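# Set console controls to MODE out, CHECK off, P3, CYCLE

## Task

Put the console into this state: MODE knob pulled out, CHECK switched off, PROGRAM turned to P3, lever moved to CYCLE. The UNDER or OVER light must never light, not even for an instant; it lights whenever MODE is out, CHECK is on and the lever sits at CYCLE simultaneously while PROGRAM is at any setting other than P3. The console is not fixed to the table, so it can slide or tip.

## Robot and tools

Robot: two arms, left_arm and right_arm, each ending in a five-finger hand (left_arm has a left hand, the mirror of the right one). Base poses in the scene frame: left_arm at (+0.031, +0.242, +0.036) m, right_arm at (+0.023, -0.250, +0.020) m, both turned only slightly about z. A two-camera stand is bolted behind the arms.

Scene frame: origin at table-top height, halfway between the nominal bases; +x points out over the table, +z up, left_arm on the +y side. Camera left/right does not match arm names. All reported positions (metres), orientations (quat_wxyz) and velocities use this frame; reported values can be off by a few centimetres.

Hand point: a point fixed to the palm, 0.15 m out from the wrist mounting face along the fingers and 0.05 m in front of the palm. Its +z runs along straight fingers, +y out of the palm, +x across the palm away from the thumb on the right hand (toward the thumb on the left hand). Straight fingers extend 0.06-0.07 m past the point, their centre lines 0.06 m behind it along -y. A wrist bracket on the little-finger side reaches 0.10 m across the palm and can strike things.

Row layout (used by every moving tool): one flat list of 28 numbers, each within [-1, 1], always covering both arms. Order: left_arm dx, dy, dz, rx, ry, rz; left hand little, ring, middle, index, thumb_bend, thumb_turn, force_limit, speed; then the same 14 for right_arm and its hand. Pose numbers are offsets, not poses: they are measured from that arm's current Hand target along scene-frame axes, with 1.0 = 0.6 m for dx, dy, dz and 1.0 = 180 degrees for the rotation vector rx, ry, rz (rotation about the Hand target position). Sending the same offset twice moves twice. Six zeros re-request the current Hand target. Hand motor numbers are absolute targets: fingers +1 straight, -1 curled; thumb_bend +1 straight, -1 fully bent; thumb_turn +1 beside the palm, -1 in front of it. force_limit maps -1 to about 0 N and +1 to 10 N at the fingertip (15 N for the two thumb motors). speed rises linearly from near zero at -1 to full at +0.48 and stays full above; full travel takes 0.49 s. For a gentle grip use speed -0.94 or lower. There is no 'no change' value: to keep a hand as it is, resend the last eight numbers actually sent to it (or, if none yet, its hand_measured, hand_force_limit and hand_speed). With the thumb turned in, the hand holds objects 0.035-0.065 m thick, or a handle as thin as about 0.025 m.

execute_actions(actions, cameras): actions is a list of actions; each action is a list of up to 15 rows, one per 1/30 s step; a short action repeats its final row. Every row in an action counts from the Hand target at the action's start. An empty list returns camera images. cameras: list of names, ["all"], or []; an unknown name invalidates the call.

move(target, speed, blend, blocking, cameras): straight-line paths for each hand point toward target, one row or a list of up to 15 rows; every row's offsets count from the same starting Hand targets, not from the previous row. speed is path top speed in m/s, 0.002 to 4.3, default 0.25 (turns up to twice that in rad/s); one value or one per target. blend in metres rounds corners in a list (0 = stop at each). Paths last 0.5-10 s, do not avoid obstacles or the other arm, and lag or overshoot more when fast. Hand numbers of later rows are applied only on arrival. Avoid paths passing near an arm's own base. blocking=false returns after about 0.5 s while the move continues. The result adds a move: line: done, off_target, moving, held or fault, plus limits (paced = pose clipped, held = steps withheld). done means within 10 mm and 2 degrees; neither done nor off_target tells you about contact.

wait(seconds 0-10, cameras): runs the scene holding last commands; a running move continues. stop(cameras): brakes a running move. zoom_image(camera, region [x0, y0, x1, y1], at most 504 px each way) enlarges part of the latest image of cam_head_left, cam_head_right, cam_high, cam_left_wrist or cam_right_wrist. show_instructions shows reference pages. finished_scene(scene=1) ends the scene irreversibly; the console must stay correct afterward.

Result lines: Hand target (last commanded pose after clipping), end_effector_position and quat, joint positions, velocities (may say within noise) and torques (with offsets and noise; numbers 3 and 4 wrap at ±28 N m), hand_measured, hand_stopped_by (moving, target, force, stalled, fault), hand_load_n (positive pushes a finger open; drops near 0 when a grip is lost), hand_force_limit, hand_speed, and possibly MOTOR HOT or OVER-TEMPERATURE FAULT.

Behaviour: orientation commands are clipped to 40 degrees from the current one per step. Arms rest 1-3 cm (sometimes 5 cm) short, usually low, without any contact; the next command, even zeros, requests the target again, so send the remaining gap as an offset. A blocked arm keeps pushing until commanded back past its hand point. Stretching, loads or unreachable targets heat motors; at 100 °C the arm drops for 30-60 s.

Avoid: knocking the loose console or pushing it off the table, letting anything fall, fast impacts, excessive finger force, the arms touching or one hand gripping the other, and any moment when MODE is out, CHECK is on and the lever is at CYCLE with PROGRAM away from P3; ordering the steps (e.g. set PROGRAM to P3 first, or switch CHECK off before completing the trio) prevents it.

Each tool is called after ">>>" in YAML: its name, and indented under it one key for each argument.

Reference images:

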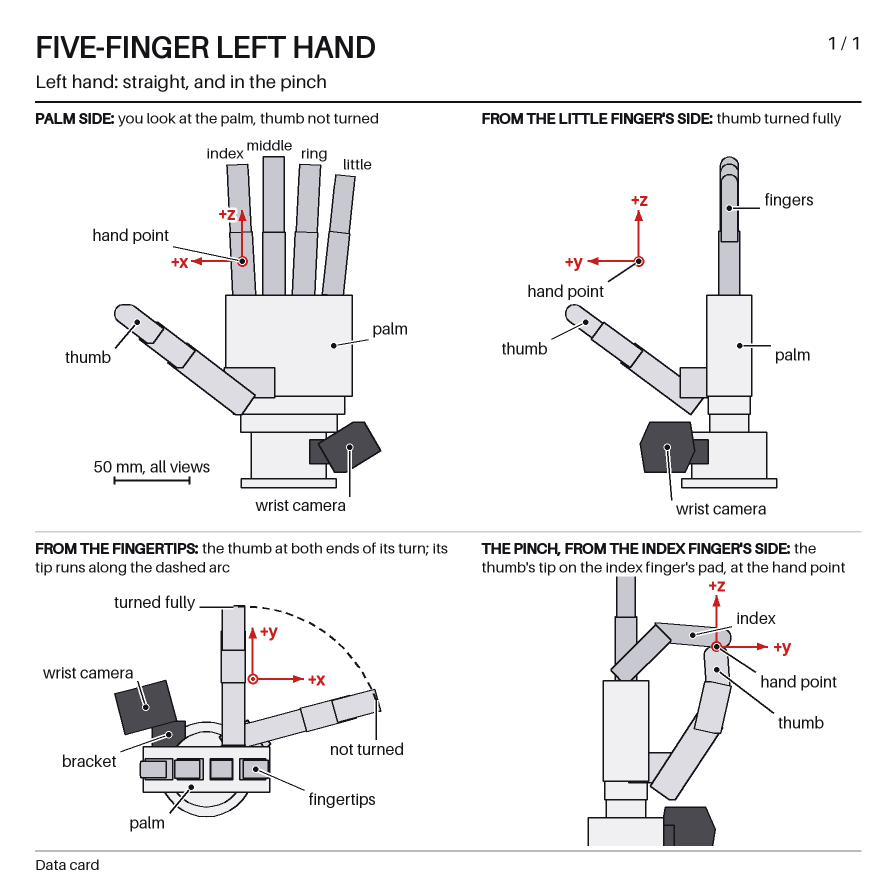

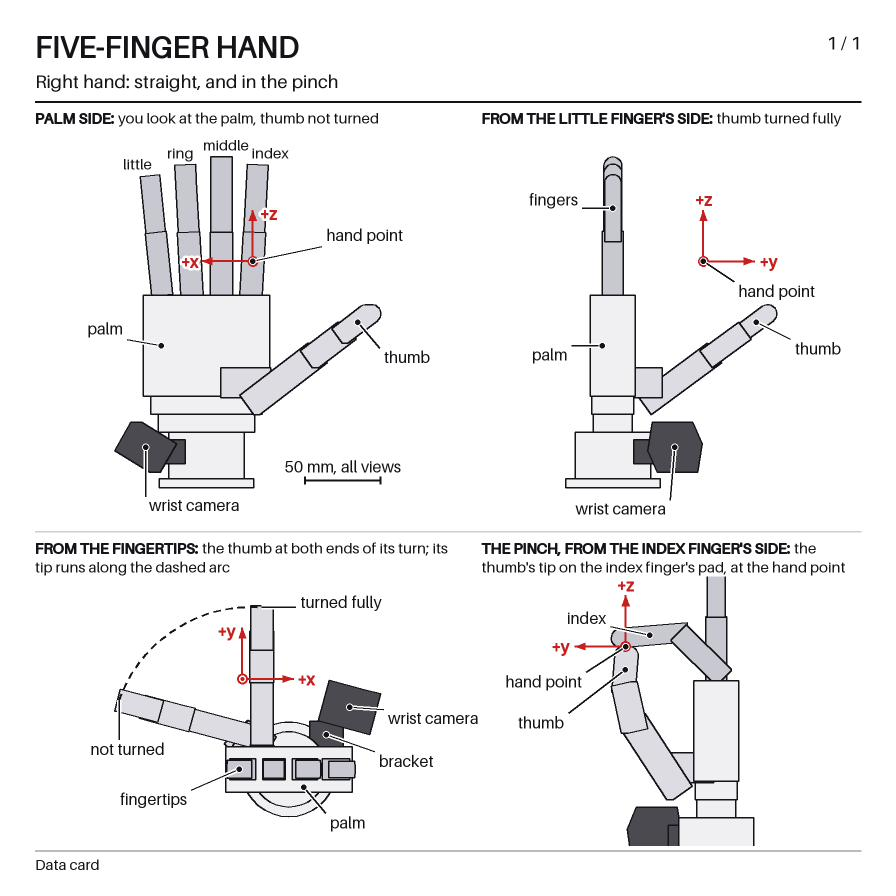

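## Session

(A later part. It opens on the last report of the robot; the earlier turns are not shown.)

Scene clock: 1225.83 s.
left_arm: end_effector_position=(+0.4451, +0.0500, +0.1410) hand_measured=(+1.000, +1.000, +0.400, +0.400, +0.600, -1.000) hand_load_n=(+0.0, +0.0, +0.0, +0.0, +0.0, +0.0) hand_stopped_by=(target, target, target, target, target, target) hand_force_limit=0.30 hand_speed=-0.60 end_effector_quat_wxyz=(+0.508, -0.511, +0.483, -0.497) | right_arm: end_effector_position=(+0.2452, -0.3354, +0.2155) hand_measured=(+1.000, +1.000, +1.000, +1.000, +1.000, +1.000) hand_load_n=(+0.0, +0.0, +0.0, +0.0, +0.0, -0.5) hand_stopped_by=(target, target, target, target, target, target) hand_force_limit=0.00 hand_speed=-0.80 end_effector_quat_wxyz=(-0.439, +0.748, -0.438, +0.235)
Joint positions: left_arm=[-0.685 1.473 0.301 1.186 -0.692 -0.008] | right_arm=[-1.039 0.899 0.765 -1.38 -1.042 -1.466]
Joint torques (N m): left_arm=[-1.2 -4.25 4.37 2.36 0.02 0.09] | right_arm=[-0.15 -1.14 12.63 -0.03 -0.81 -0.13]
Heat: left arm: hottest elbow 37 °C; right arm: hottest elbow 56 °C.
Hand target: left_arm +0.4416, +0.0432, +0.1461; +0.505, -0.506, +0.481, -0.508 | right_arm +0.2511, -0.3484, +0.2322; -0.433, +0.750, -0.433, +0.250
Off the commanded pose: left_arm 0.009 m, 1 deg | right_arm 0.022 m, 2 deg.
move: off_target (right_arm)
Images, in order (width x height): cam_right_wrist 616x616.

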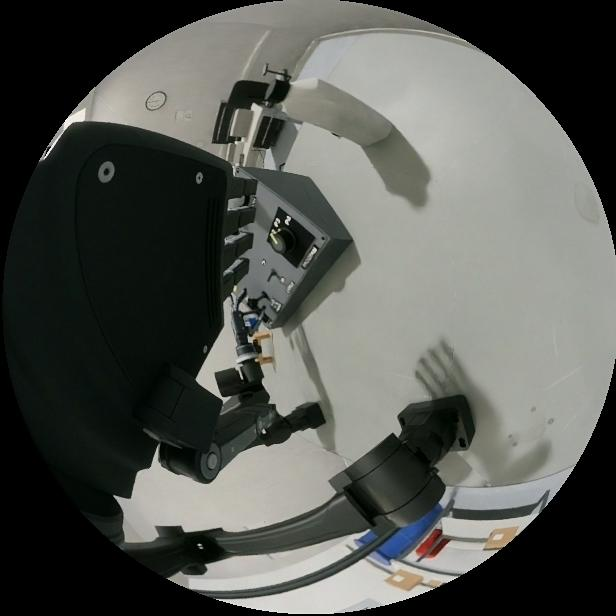

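>>> move:
  target:
    - [-0.06, 0, 0.1, 0, 0, 0, 1, 1, 0.4, 0.4, 0.6, -1, 0.3, -0.6, 0, 0, 0, 0, 0, 0, 1, 1, 1, 1, 1, 1, 0, -0.8]
    - [-0.1, 0, 0.2, 0, 0, 0, 1, 1, 0.4, 0.4, 0.6, -1, 0.3, -0.6, 0, 0, 0, 0, 0, 0, 1, 1, 1, 1, 1, 1, 0, -0.8]
  speed: [0.05, 0.12]
  blend: [0.02, 0]
  cameras: ["all"]

>>> zoom_image:
  camera: "cam_right_wrist"
  region: [215, 180, 355, 340]

>>> zoom_image:
  camera: "cam_head_left"
  region: [290, 175, 470, 295]

>>> zoom_image:
  camera: "cam_high"
  region: [180, 150, 480, 330]

Scene clock: 1236.53 s.
left_arm: end_effector_position=(+0.3758, +0.0588, +0.2339) hand_measured=(+1.000, +1.000, +0.400, +0.400, +0.600, -1.000) hand_load_n=(+0.0, -0.5, +0.0, +0.0, +0.0, +0.0) hand_stopped_by=(target, target, target, target, target, target) hand_force_limit=0.30 hand_speed=-0.60 end_effector_quat_wxyz=(+0.511, -0.508, +0.497, -0.483) | right_arm: end_effector_position=(+0.2452, -0.3354, +0.2155) hand_measured=(+1.000, +1.000, +1.000, +1.000, +1.000, +1.000) hand_load_n=(+0.0, +0.0, -0.5, +0.0, +0.0, +0.0) hand_stopped_by=(target, target, target, target, target, target) hand_force_limit=0.00 hand_speed=-0.80 end_effector_quat_wxyz=(-0.439, +0.748, -0.438, +0.235)
Joint positions: left_arm=[-0.849 0.829 0.299 0.513 -0.856 0.004] | right_arm=[-1.039 0.899 0.765 -1.38 -1.042 -1.466]
Joint torques (N m): left_arm=[-1.26 -0.97 13.26 1.43 0 0.05] | right_arm=[-0.15 -1.32 12.66 -0.08 -0.82 -0.14]
Heat: left arm: hottest elbow 37 °C; right arm: hottest elbow 56 °C.
Hand target: left_arm +0.3816, +0.0433, +0.2661; +0.505, -0.506, +0.481, -0.508 | right_arm +0.2511, -0.3484, +0.2322; -0.433, +0.750, -0.433, +0.250
Off the commanded pose: left_arm 0.036 m, 3 deg | right_arm 0.022 m, 2 deg.
move: off_target (left_arm, right_arm)

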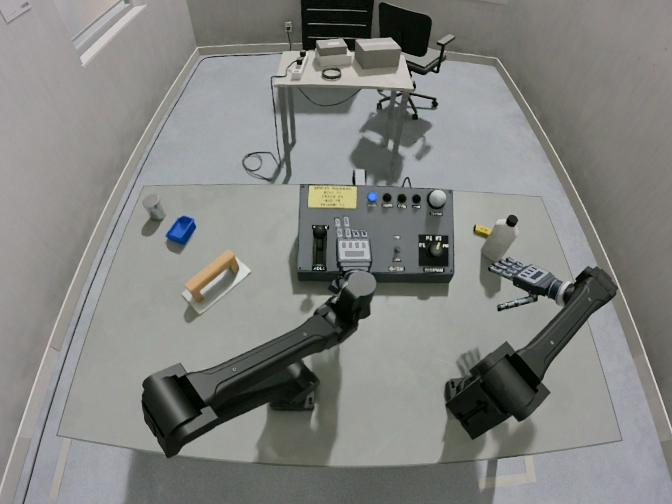

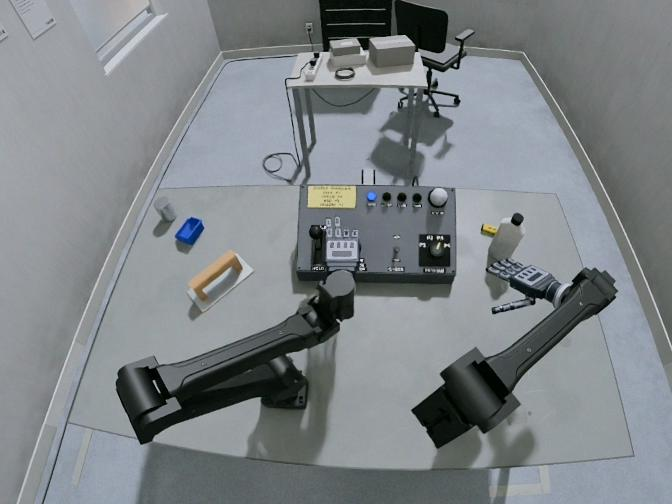

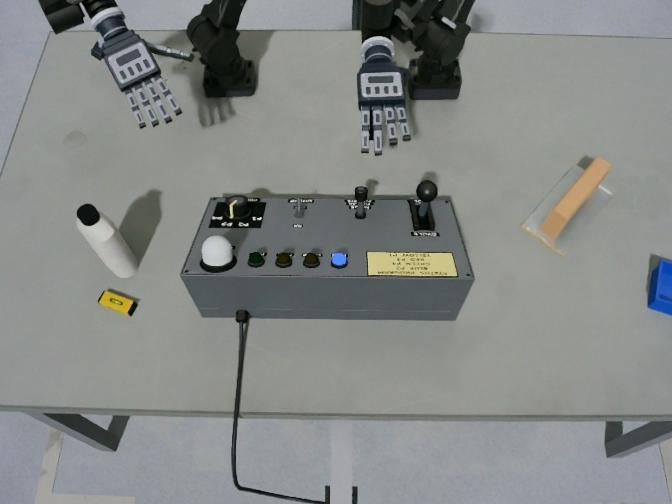

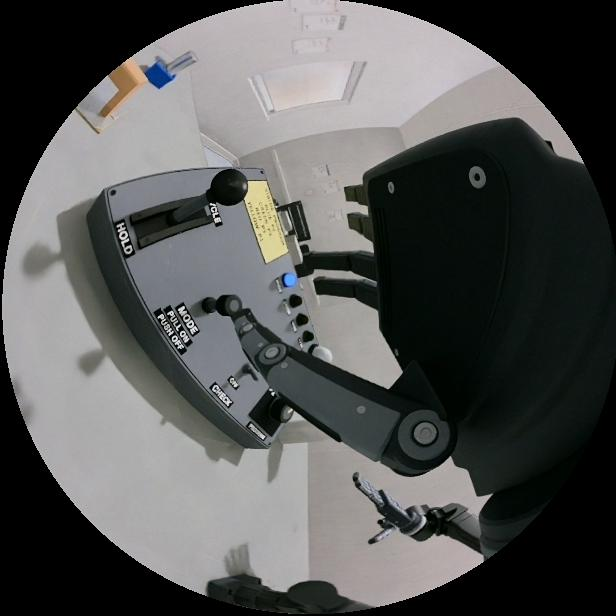

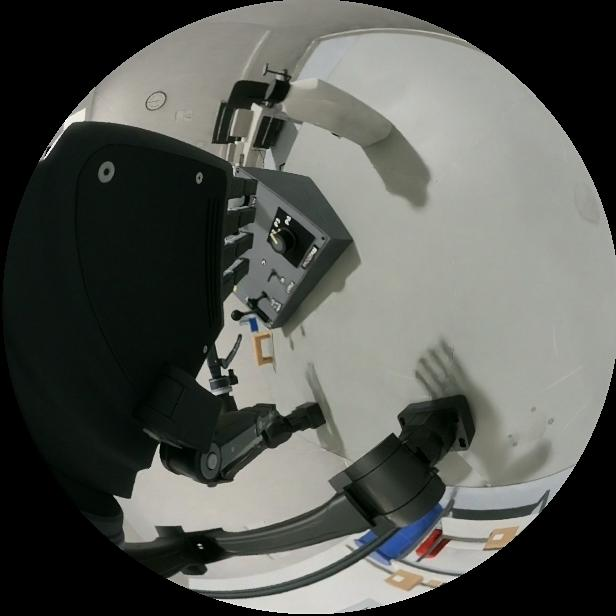

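Scaled by 3.150 from the camera's 616x616 image, which has a finer 880x880 frame.

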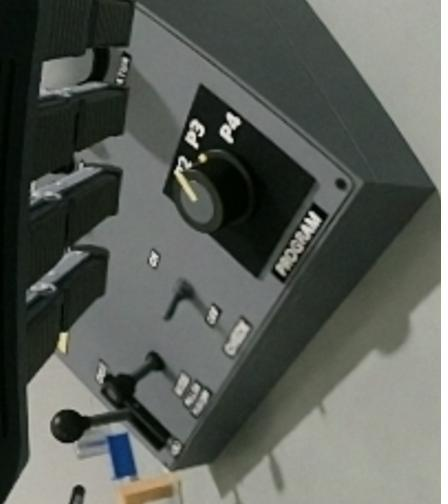

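Scaled by 2.800.

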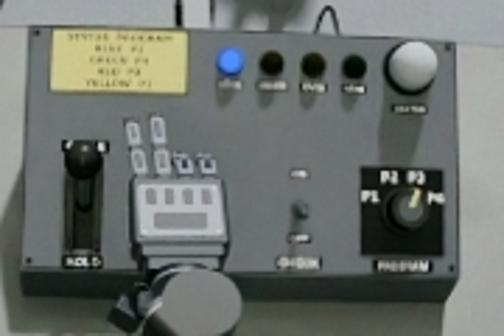

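Scaled by 1.680.

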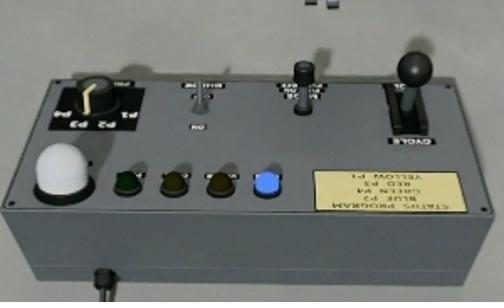

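>>> move:
  target: [0.1, 0.186, 0.0, 0, 0, 0, 1, 1, 0.3, 0.3, 0.9, -1, 0.3, -0.6, 0, 0, 0, 0, 0, 0, 1, 1, 1, 1, 1, 1, 0, -0.8]
  speed: 0.1
  cameras: ["all"]

>>> zoom_image:
  camera: "cam_right_wrist"
  region: [205, 260, 305, 360]

>>> zoom_image:
  camera: "cam_high"
  region: [330, 100, 530, 260]

>>> zoom_image:
  camera: "cam_left_wrist"
  region: [100, 100, 420, 420]

Scene clock: 1280.40 s.
left_arm: end_effector_position=(+0.4284, +0.1522, +0.2419) hand_measured=(+1.000, +1.000, +0.300, +0.300, +0.900, -1.000) hand_load_n=(+0.0, -0.5, +0.0, +0.0, +0.0, -0.5) hand_stopped_by=(target, target, target, target, target, target) hand_force_limit=0.30 hand_speed=-0.60 end_effector_quat_wxyz=(+0.498, -0.506, +0.500, -0.496) | right_arm: end_effector_position=(+0.2452, -0.3354, +0.2155) hand_measured=(+1.000, +1.000, +1.000, +1.000, +1.000, +1.000) hand_load_n=(+0.0, +0.0, +0.0, +0.0, +0.0, +0.0) hand_stopped_by=(target, target, target, target, target, target) hand_force_limit=0.00 hand_speed=-0.80 end_effector_quat_wxyz=(-0.439, +0.748, -0.438, +0.235)
Joint positions: left_arm=[-0.316 0.772 0.299 0.461 -0.293 -0.008] | right_arm=[-1.039 0.899 0.765 -1.38 -1.042 -1.466]
Joint torques (N m): left_arm=[1.73 -1.08 12.86 1.87 0.22 -0.01] | right_arm=[-0.44 -1.08 12.7 -0.1 -0.83 -0.13]
Heat: left arm: hottest elbow 43 °C; right arm: hottest elbow 57 °C.
Hand target: left_arm +0.4416, +0.1549, +0.2661; +0.505, -0.506, +0.480, -0.508 | right_arm +0.2511, -0.3484, +0.2322; -0.433, +0.750, -0.433, +0.250
Off the commanded pose: left_arm 0.028 m, 3 deg | right_arm 0.022 m, 2 deg.
move: off_target (left_arm, right_arm)

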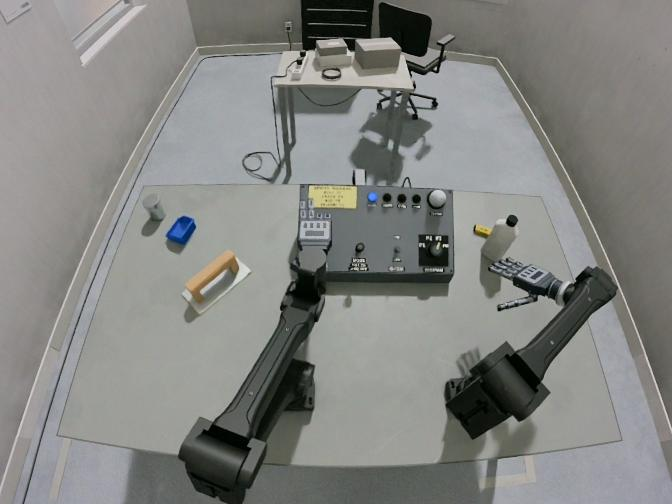

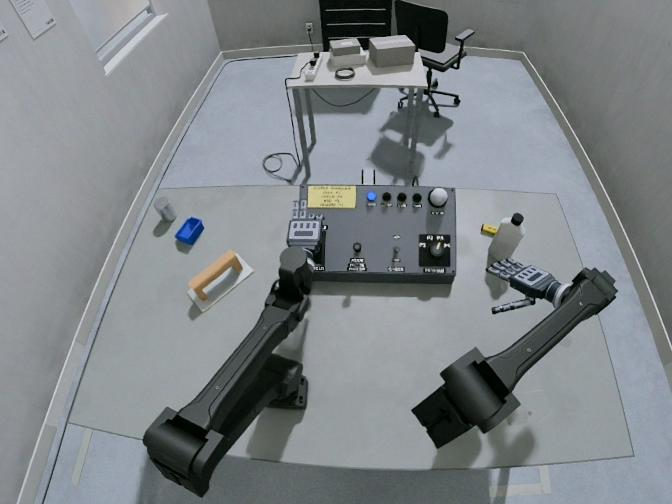

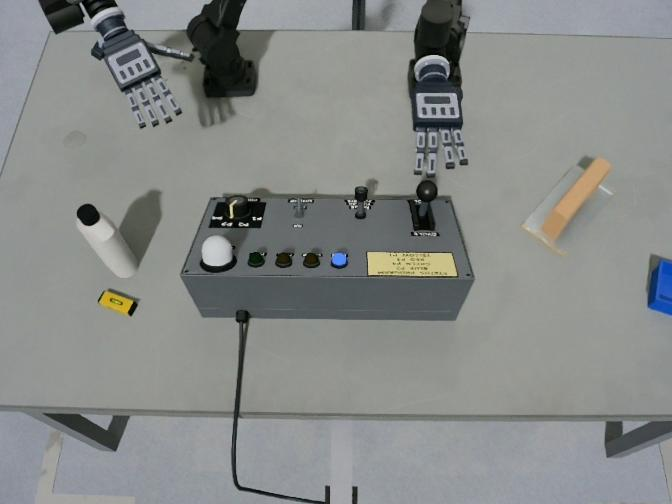

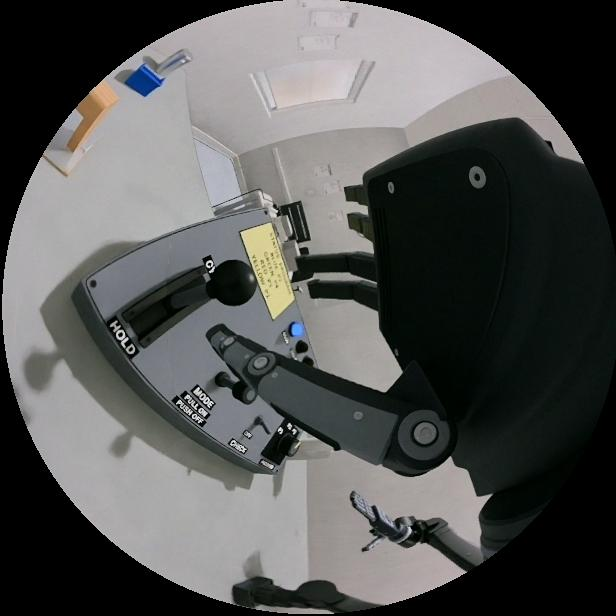

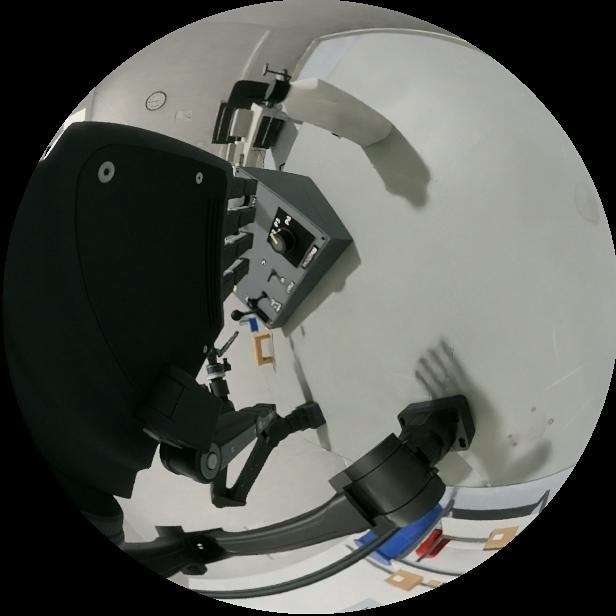

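Scaled by 5.040 from the camera's 616x616 image, which has a finer 880x880 frame.

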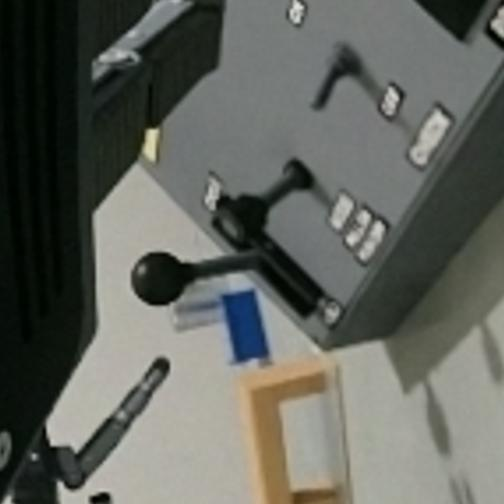

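Scaled by 2.520.

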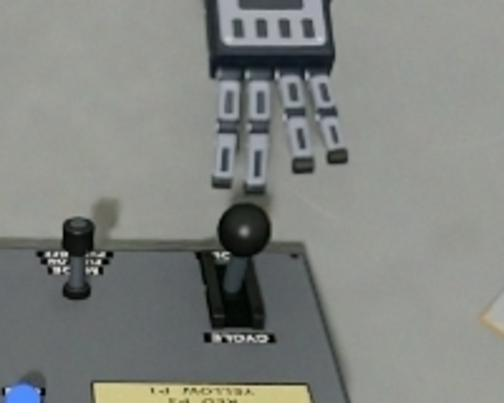

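Scaled by 1.575 from the camera's 616x616 image, which has a finer 880x880 frame.

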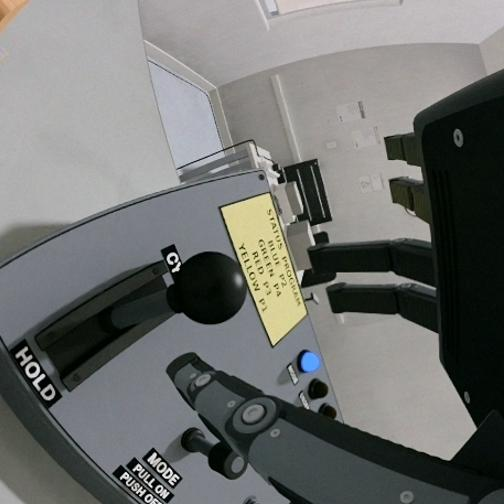

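>>> move:
  target:
    - [0.045, 0.014, 0.0, 0, 0, 0, 1, 1, 0.3, 0.3, 0.9, -1, 0.3, -0.6, 0, 0, 0, 0, 0, 0, 1, 1, 1, 1, 1, 1, 0, -0.8]
    - [0.045, 0.014, -0.075, 0, 0, 0, 1, 1, 0.3, 0.3, 0.9, -1, 0.3, -0.6, 0, 0, 0, 0, 0, 0, 1, 1, 1, 1, 1, 1, 0, -0.8]
  speed: 0.06
  cameras: ["cam_high", "cam_left_wrist", "cam_right_wrist"]

>>> zoom_image:
  camera: "cam_right_wrist"
  region: [205, 270, 285, 350]

>>> zoom_image:
  camera: "cam_high"
  region: [360, 130, 500, 260]

>>> zoom_image:
  camera: "cam_left_wrist"
  region: [150, 180, 420, 450]

Scene clock: 1299.10 s.
left_arm: end_effector_position=(+0.4656, +0.1570, +0.2191) hand_measured=(+1.000, +1.000, +0.300, +0.300, +0.900, -1.000) hand_load_n=(+0.0, +0.0, +0.0, +0.0, +0.0, +0.0) hand_stopped_by=(target, target, target, target, target, target) hand_force_limit=0.30 hand_speed=-0.60 end_effector_quat_wxyz=(+0.502, -0.501, +0.491, -0.505) | right_arm: end_effector_position=(+0.2452, -0.3354, +0.2155) hand_measured=(+1.000, +1.000, +1.000, +1.000, +1.000, +1.000) hand_load_n=(+0.0, +0.0, +0.0, +0.0, +0.0, -0.5) hand_stopped_by=(target, target, target, target, target, target) hand_force_limit=0.00 hand_speed=-0.80 end_effector_quat_wxyz=(-0.439, +0.748, -0.438, +0.235)
Joint positions: left_arm=[-0.254 1.022 0.309 0.729 -0.231 -0.01] | right_arm=[-1.039 0.899 0.765 -1.38 -1.042 -1.466]
Joint torques (N m): left_arm=[1.38 -1.9 8.01 2.36 0.15 -0.02] | right_arm=[-0.26 -1.32 12.77 0.03 -0.83 -0.14]
Heat: left arm: hottest elbow 45 °C; right arm: hottest elbow 57 °C.
Hand target: left_arm +0.4686, +0.1633, +0.2211; +0.505, -0.506, +0.481, -0.508 | right_arm +0.2511, -0.3484, +0.2322; -0.433, +0.750, -0.433, +0.250
Off the commanded pose: left_arm 0.007 m, 1 deg | right_arm 0.022 m, 2 deg.
move: off_target (right_arm)
Images, in order (width x height): cam_high 672x504, cam_left_wrist 616x616, cam_right_wrist 616x616.

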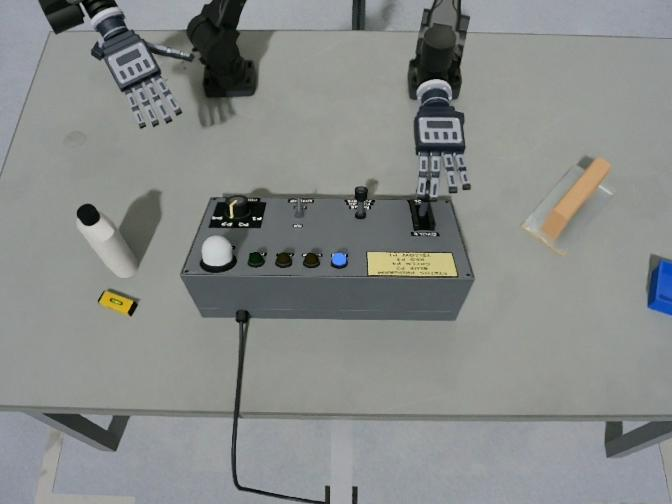

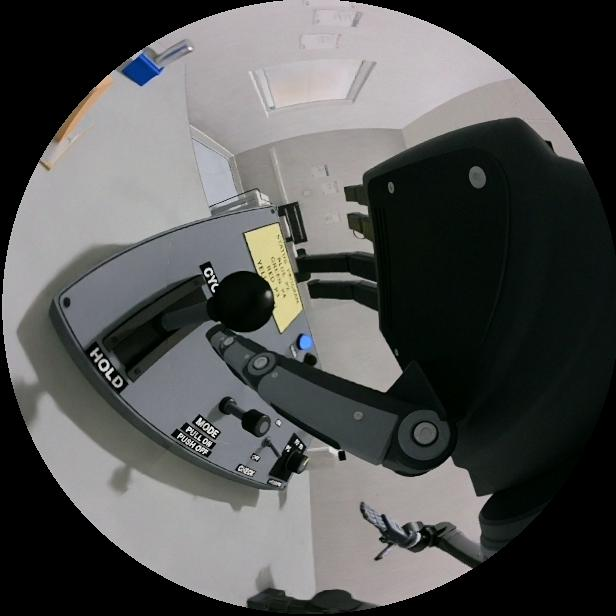

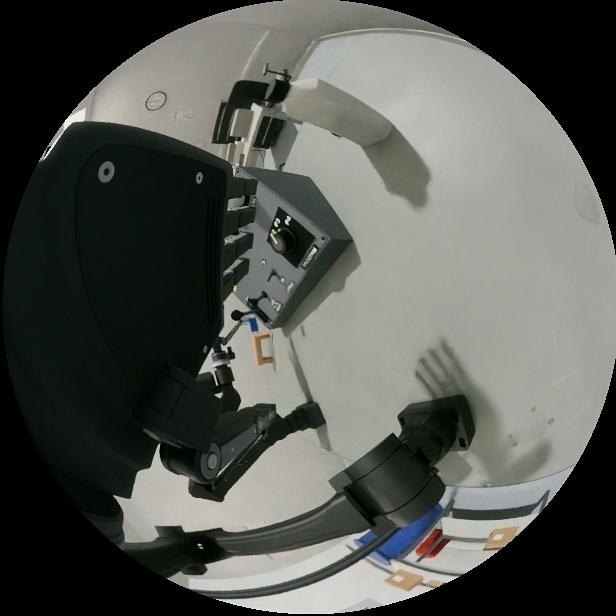

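Scaled by 6.300 from the camera's 616x616 image, which has a finer 880x880 frame.

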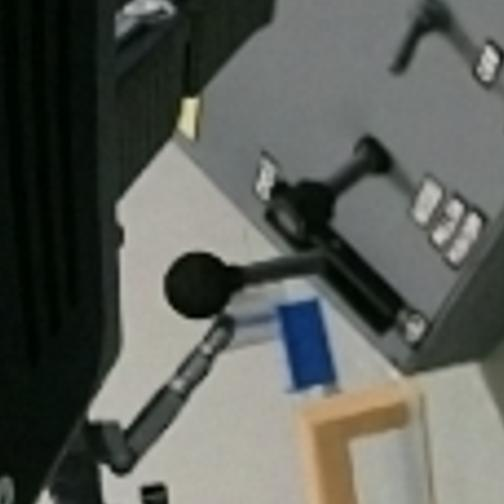

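Scaled by 3.600.

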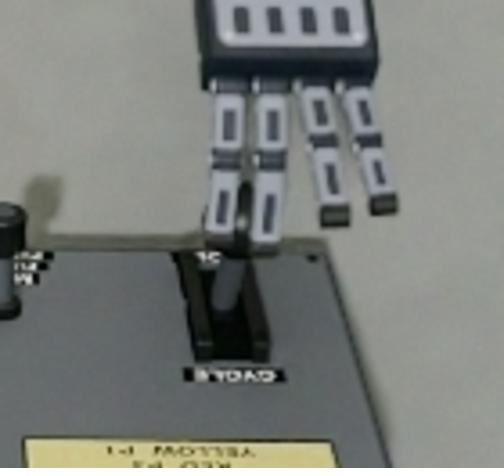

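Scaled by 1.867 from the camera's 616x616 image, which has a finer 880x880 frame.

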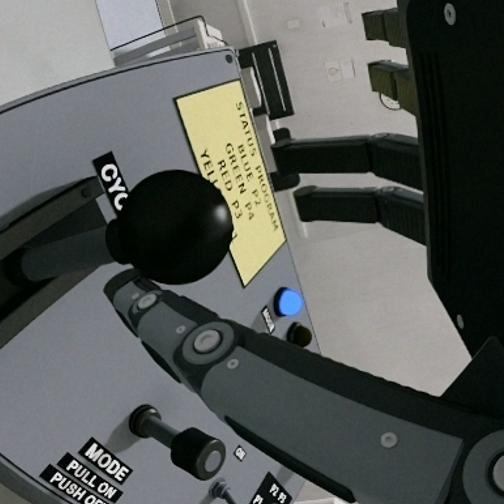

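>>> move:
  target:
    - [-0.022, 0.005, 0.008, 0, 0, 0, 1, 1, 0.3, 0.3, 0.9, -1, 0.3, -0.6, 0, 0, 0, 0, 0, 0, 1, 1, 1, 1, 1, 1, 0, -0.8]
    - [-0.022, 0.005, -0.03, 0, 0, 0, 1, 1, 0.3, 0.3, 0.9, -1, 0.3, -0.6, 0, 0, 0, 0, 0, 0, 1, 1, 1, 1, 1, 1, 0, -0.8]
  speed: 0.06
  cameras: ["cam_high", "cam_left_wrist", "cam_right_wrist"]

>>> zoom_image:
  camera: "cam_right_wrist"
  region: [205, 270, 285, 350]

>>> zoom_image:
  camera: "cam_left_wrist"
  region: [150, 180, 420, 450]

Scene clock: 1330.80 s.
left_arm: end_effector_position=(+0.4528, +0.1601, +0.2014) hand_measured=(+1.000, +1.000, +0.300, +0.300, +0.900, -1.000) hand_load_n=(+0.0, +0.0, +0.0, +0.0, +0.0, +0.0) hand_stopped_by=(target, target, target, target, target, target) hand_force_limit=0.30 hand_speed=-0.60 end_effector_quat_wxyz=(+0.502, -0.501, +0.490, -0.506) | right_arm: end_effector_position=(+0.2452, -0.3354, +0.2155) hand_measured=(+1.000, +1.000, +1.000, +1.000, +1.000, +1.000) hand_load_n=(+0.0, +0.0, +0.0, +0.0, +0.0, -0.5) hand_stopped_by=(target, target, target, target, target, target) hand_force_limit=0.00 hand_speed=-0.80 end_effector_quat_wxyz=(-0.439, +0.748, -0.438, +0.235)
Joint positions: left_arm=[-0.253 1.036 0.252 0.8 -0.23 -0.01] | right_arm=[-1.039 0.899 0.765 -1.38 -1.042 -1.466]
Joint torques (N m): left_arm=[1.79 -1.03 7.36 2.18 0.18 0] | right_arm=[-0.15 -1.32 12.77 0.05 -0.81 -0.15]
Heat: left arm: hottest elbow 45 °C; right arm: hottest elbow 57 °C.
Hand target: left_arm +0.4554, +0.1662, +0.2030; +0.505, -0.506, +0.481, -0.508 | right_arm +0.2511, -0.3484, +0.2322; -0.433, +0.750, -0.433, +0.250
Off the commanded pose: left_arm 0.007 m, 1 deg | right_arm 0.022 m, 2 deg.
move: off_target (right_arm)
Images, in order (width x height): cam_high 672x504, cam_left_wrist 616x616, cam_right_wrist 616x616.

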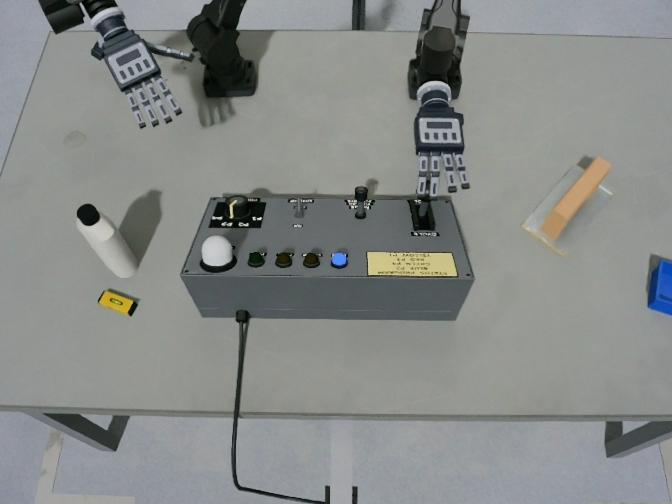

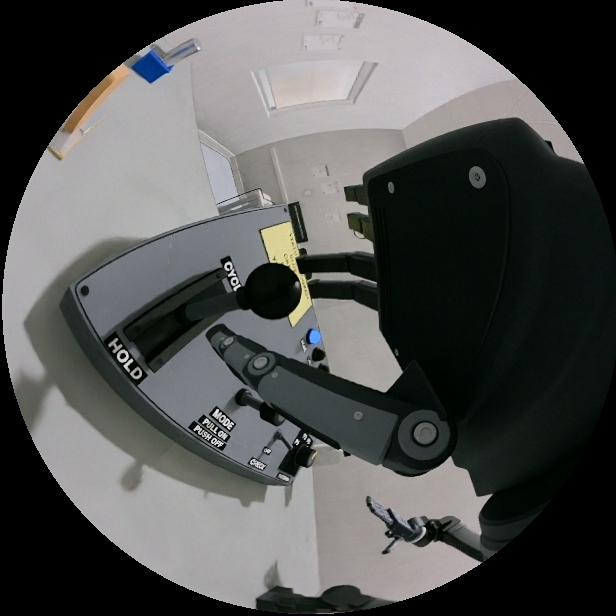

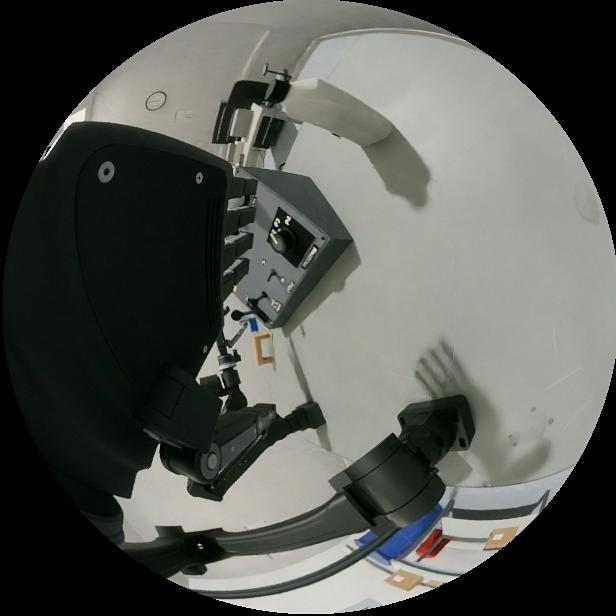

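Scaled by 6.300 from the camera's 616x616 image, which has a finer 880x880 frame.

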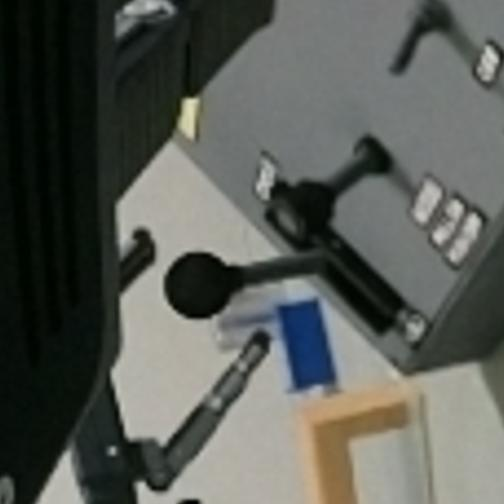

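Scaled by 1.867 from the camera's 616x616 image, which has a finer 880x880 frame.

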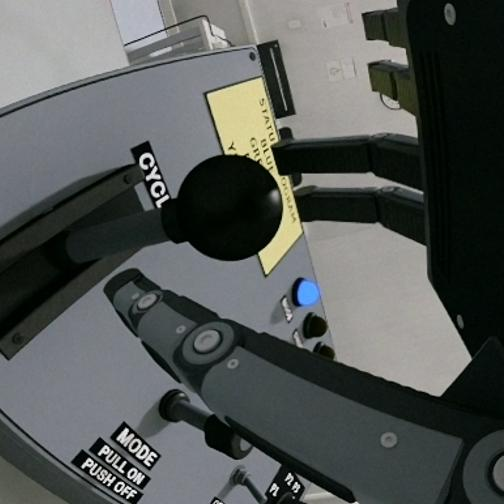

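>>> move:
  target:
    - [0, 0, -0.018, 0, 0, 0, 1, 1, 0.3, 0.3, 0.9, -1, 0.3, -0.6, 0, 0, 0, 0, 0, 0, 1, 1, 1, 1, 1, 1, 0, -0.8]
    - [0.03, 0, -0.016, 0, 0, 0, 1, 1, 0.3, 0.3, 0.9, -1, 0.3, -0.6, 0, 0, 0, 0, 0, 0, 1, 1, 1, 1, 1, 1, 0, -0.8]
  speed: 0.06
  cameras: ["cam_high", "cam_left_wrist", "cam_right_wrist"]

>>> zoom_image:
  camera: "cam_right_wrist"
  region: [205, 270, 285, 350]

>>> zoom_image:
  camera: "cam_left_wrist"
  region: [150, 180, 420, 450]

Scene clock: 1349.67 s.
left_arm: end_effector_position=(+0.4568, +0.1627, +0.1756) hand_measured=(+1.000, +1.000, +0.300, +0.300, +0.900, -1.000) hand_load_n=(+0.0, +0.0, +0.5, +0.0, +0.0, +0.0) hand_stopped_by=(target, target, target, target, target, target) hand_force_limit=0.30 hand_speed=-0.60 end_effector_quat_wxyz=(+0.497, -0.507, +0.499, -0.497) | right_arm: end_effector_position=(+0.2452, -0.3354, +0.2155) hand_measured=(+1.000, +1.000, +1.000, +1.000, +1.000, +1.000) hand_load_n=(+0.0, +0.0, +0.0, +0.0, +0.0, -0.5) hand_stopped_by=(target, target, target, target, target, target) hand_force_limit=0.00 hand_speed=-0.80 end_effector_quat_wxyz=(-0.439, +0.748, -0.438, +0.235)
Joint positions: left_arm=[-0.239 1.143 0.24 0.89 -0.215 -0.011] | right_arm=[-1.039 0.899 0.765 -1.38 -1.042 -1.466]
Joint torques (N m): left_arm=[1.96 -2.37 10.13 2.19 0.19 -0.02] | right_arm=[-0.26 -1.14 12.72 -0.12 -0.82 -0.13]
Heat: left arm: hottest elbow 44 °C; right arm: hottest elbow 57 °C.
Hand target: left_arm +0.4734, +0.1662, +0.1935; +0.505, -0.506, +0.481, -0.508 | right_arm +0.2511, -0.3484, +0.2322; -0.433, +0.750, -0.433, +0.250
Off the commanded pose: left_arm 0.025 m, 3 deg | right_arm 0.022 m, 2 deg.
move: off_target (left_arm, right_arm)
Images, in order (width x height): cam_high 672x504, cam_left_wrist 616x616, cam_right_wrist 616x616.

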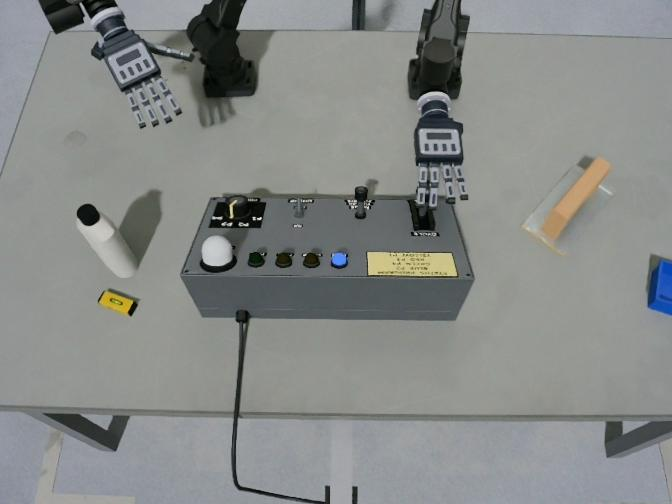

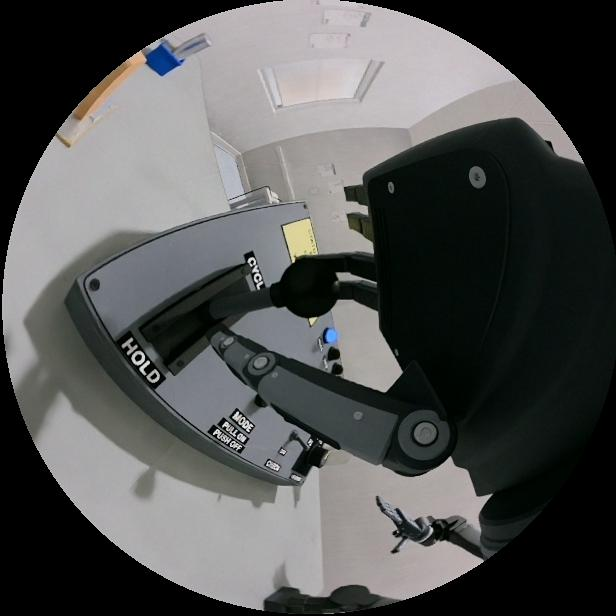

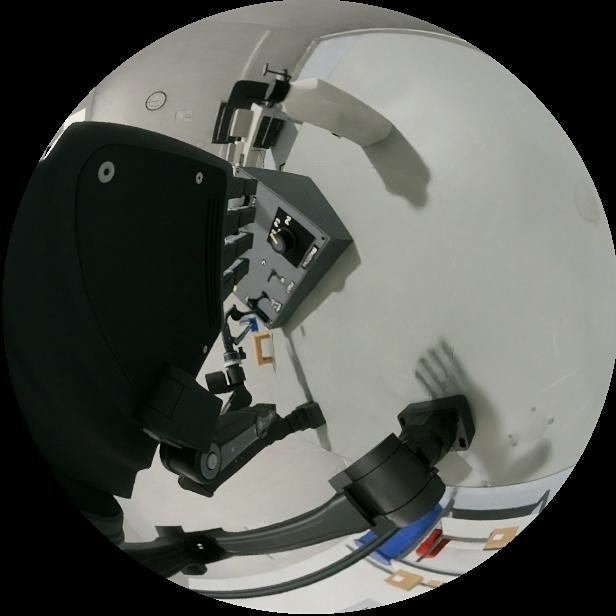

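Scaled by 6.300 from the camera's 616x616 image, which has a finer 880x880 frame.

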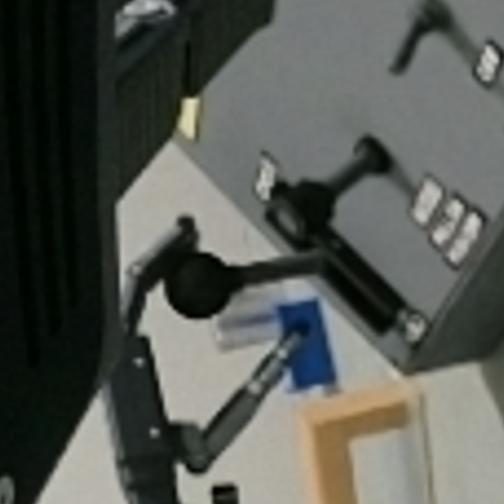

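Scaled by 1.867 from the camera's 616x616 image, which has a finer 880x880 frame.

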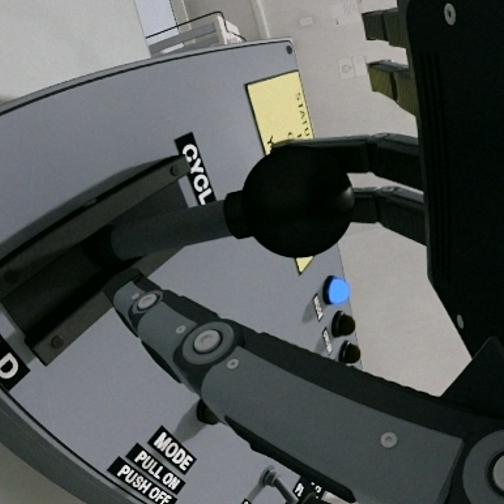

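>>> move:
  target: [0, 0, 0, 0, 0, 0, 1, 1, -0.3, -0.3, 0.9, -1, -0.5, -0.8, 0, 0, 0, 0, 0, 0, 1, 1, 1, 1, 1, 1, 0, -0.8]
  speed: 0.06
  cameras: ["cam_high", "cam_left_wrist", "cam_right_wrist"]

>>> zoom_image:
  camera: "cam_right_wrist"
  region: [205, 270, 285, 350]

>>> zoom_image:
  camera: "cam_left_wrist"
  region: [150, 180, 420, 450]

Scene clock: 1358.53 s.
left_arm: end_effector_position=(+0.4602, +0.1618, +0.1794) hand_measured=(+1.000, +1.000, +0.284, +0.174, +0.900, -1.000) hand_load_n=(+0.0, +0.0, +0.0, +0.5, +0.0, +0.0) hand_stopped_by=(target, target, force, force, target, target) hand_force_limit=-0.50 hand_speed=-0.80 end_effector_quat_wxyz=(+0.497, -0.506, +0.497, -0.500) | right_arm: end_effector_position=(+0.2452, -0.3354, +0.2155) hand_measured=(+1.000, +1.000, +1.000, +1.000, +1.000, +1.000) hand_load_n=(+0.0, +0.0, +0.0, +0.0, +0.0, +0.0) hand_stopped_by=(target, target, target, target, target, target) hand_force_limit=0.00 hand_speed=-0.80 end_effector_quat_wxyz=(-0.439, +0.748, -0.438, +0.235)
Joint positions: left_arm=[-0.238 1.146 0.249 0.892 -0.213 -0.013] | right_arm=[-1.039 0.899 0.765 -1.38 -1.042 -1.466]
Joint torques (N m): left_arm=[1.03 -2.02 9.29 2.21 0.08 -0.01] | right_arm=[-0.26 -1.03 12.72 -0.03 -0.81 -0.12]
Heat: left arm: hottest elbow 45 °C; right arm: hottest elbow 57 °C.
Hand target: left_arm +0.4734, +0.1661, +0.1935; +0.505, -0.506, +0.481, -0.508 | right_arm +0.2511, -0.3484, +0.2322; -0.433, +0.750, -0.433, +0.250
Off the commanded pose: left_arm 0.020 m, 2 deg | right_arm 0.022 m, 2 deg.
move: off_target (left_arm, right_arm)
Images, in order (width x height): cam_high 672x504, cam_left_wrist 616x616, cam_right_wrist 616x616.

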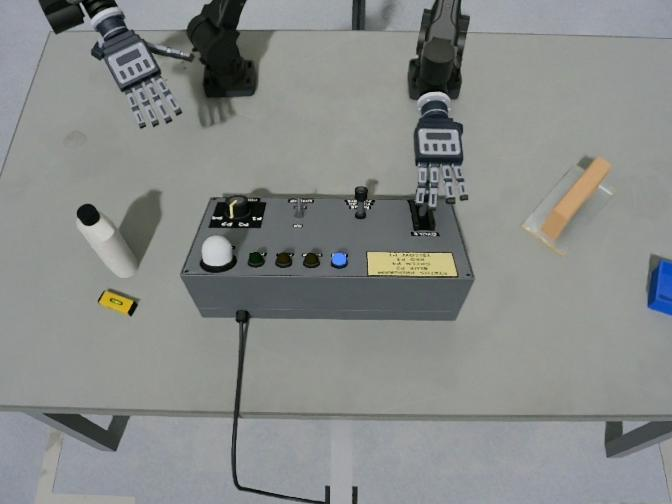

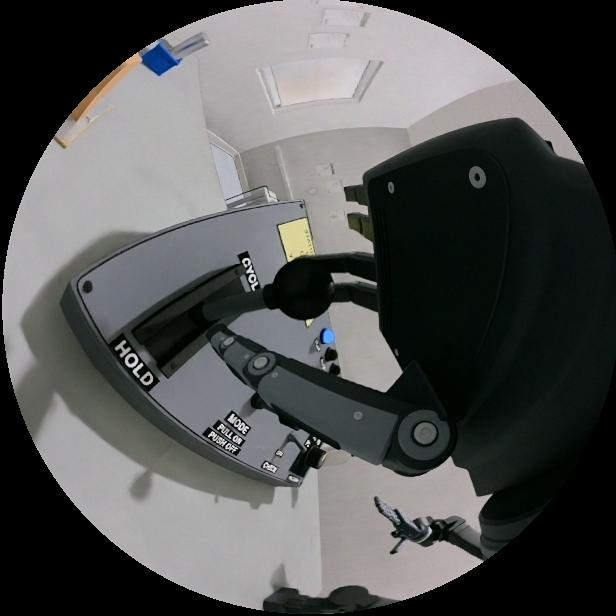

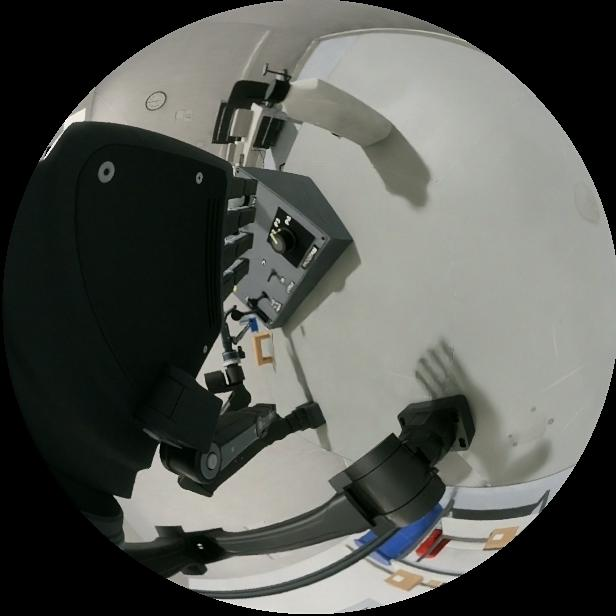

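Scaled by 6.300 from the camera's 616x616 image, which has a finer 880x880 frame.

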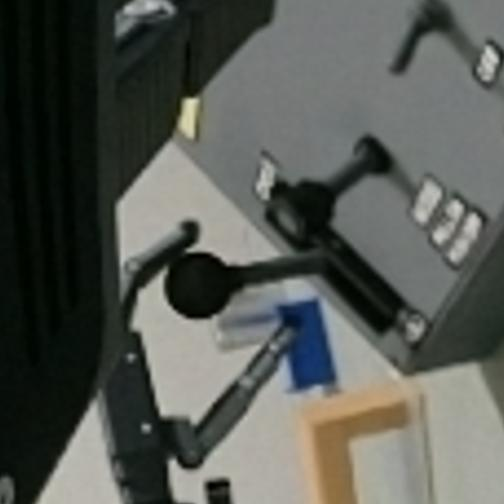

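Scaled by 1.867 from the camera's 616x616 image, which has a finer 880x880 frame.

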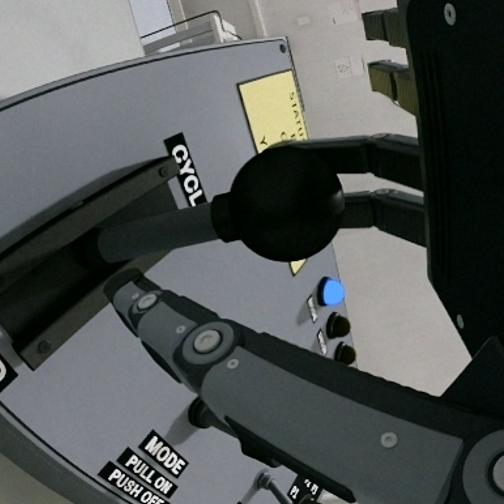

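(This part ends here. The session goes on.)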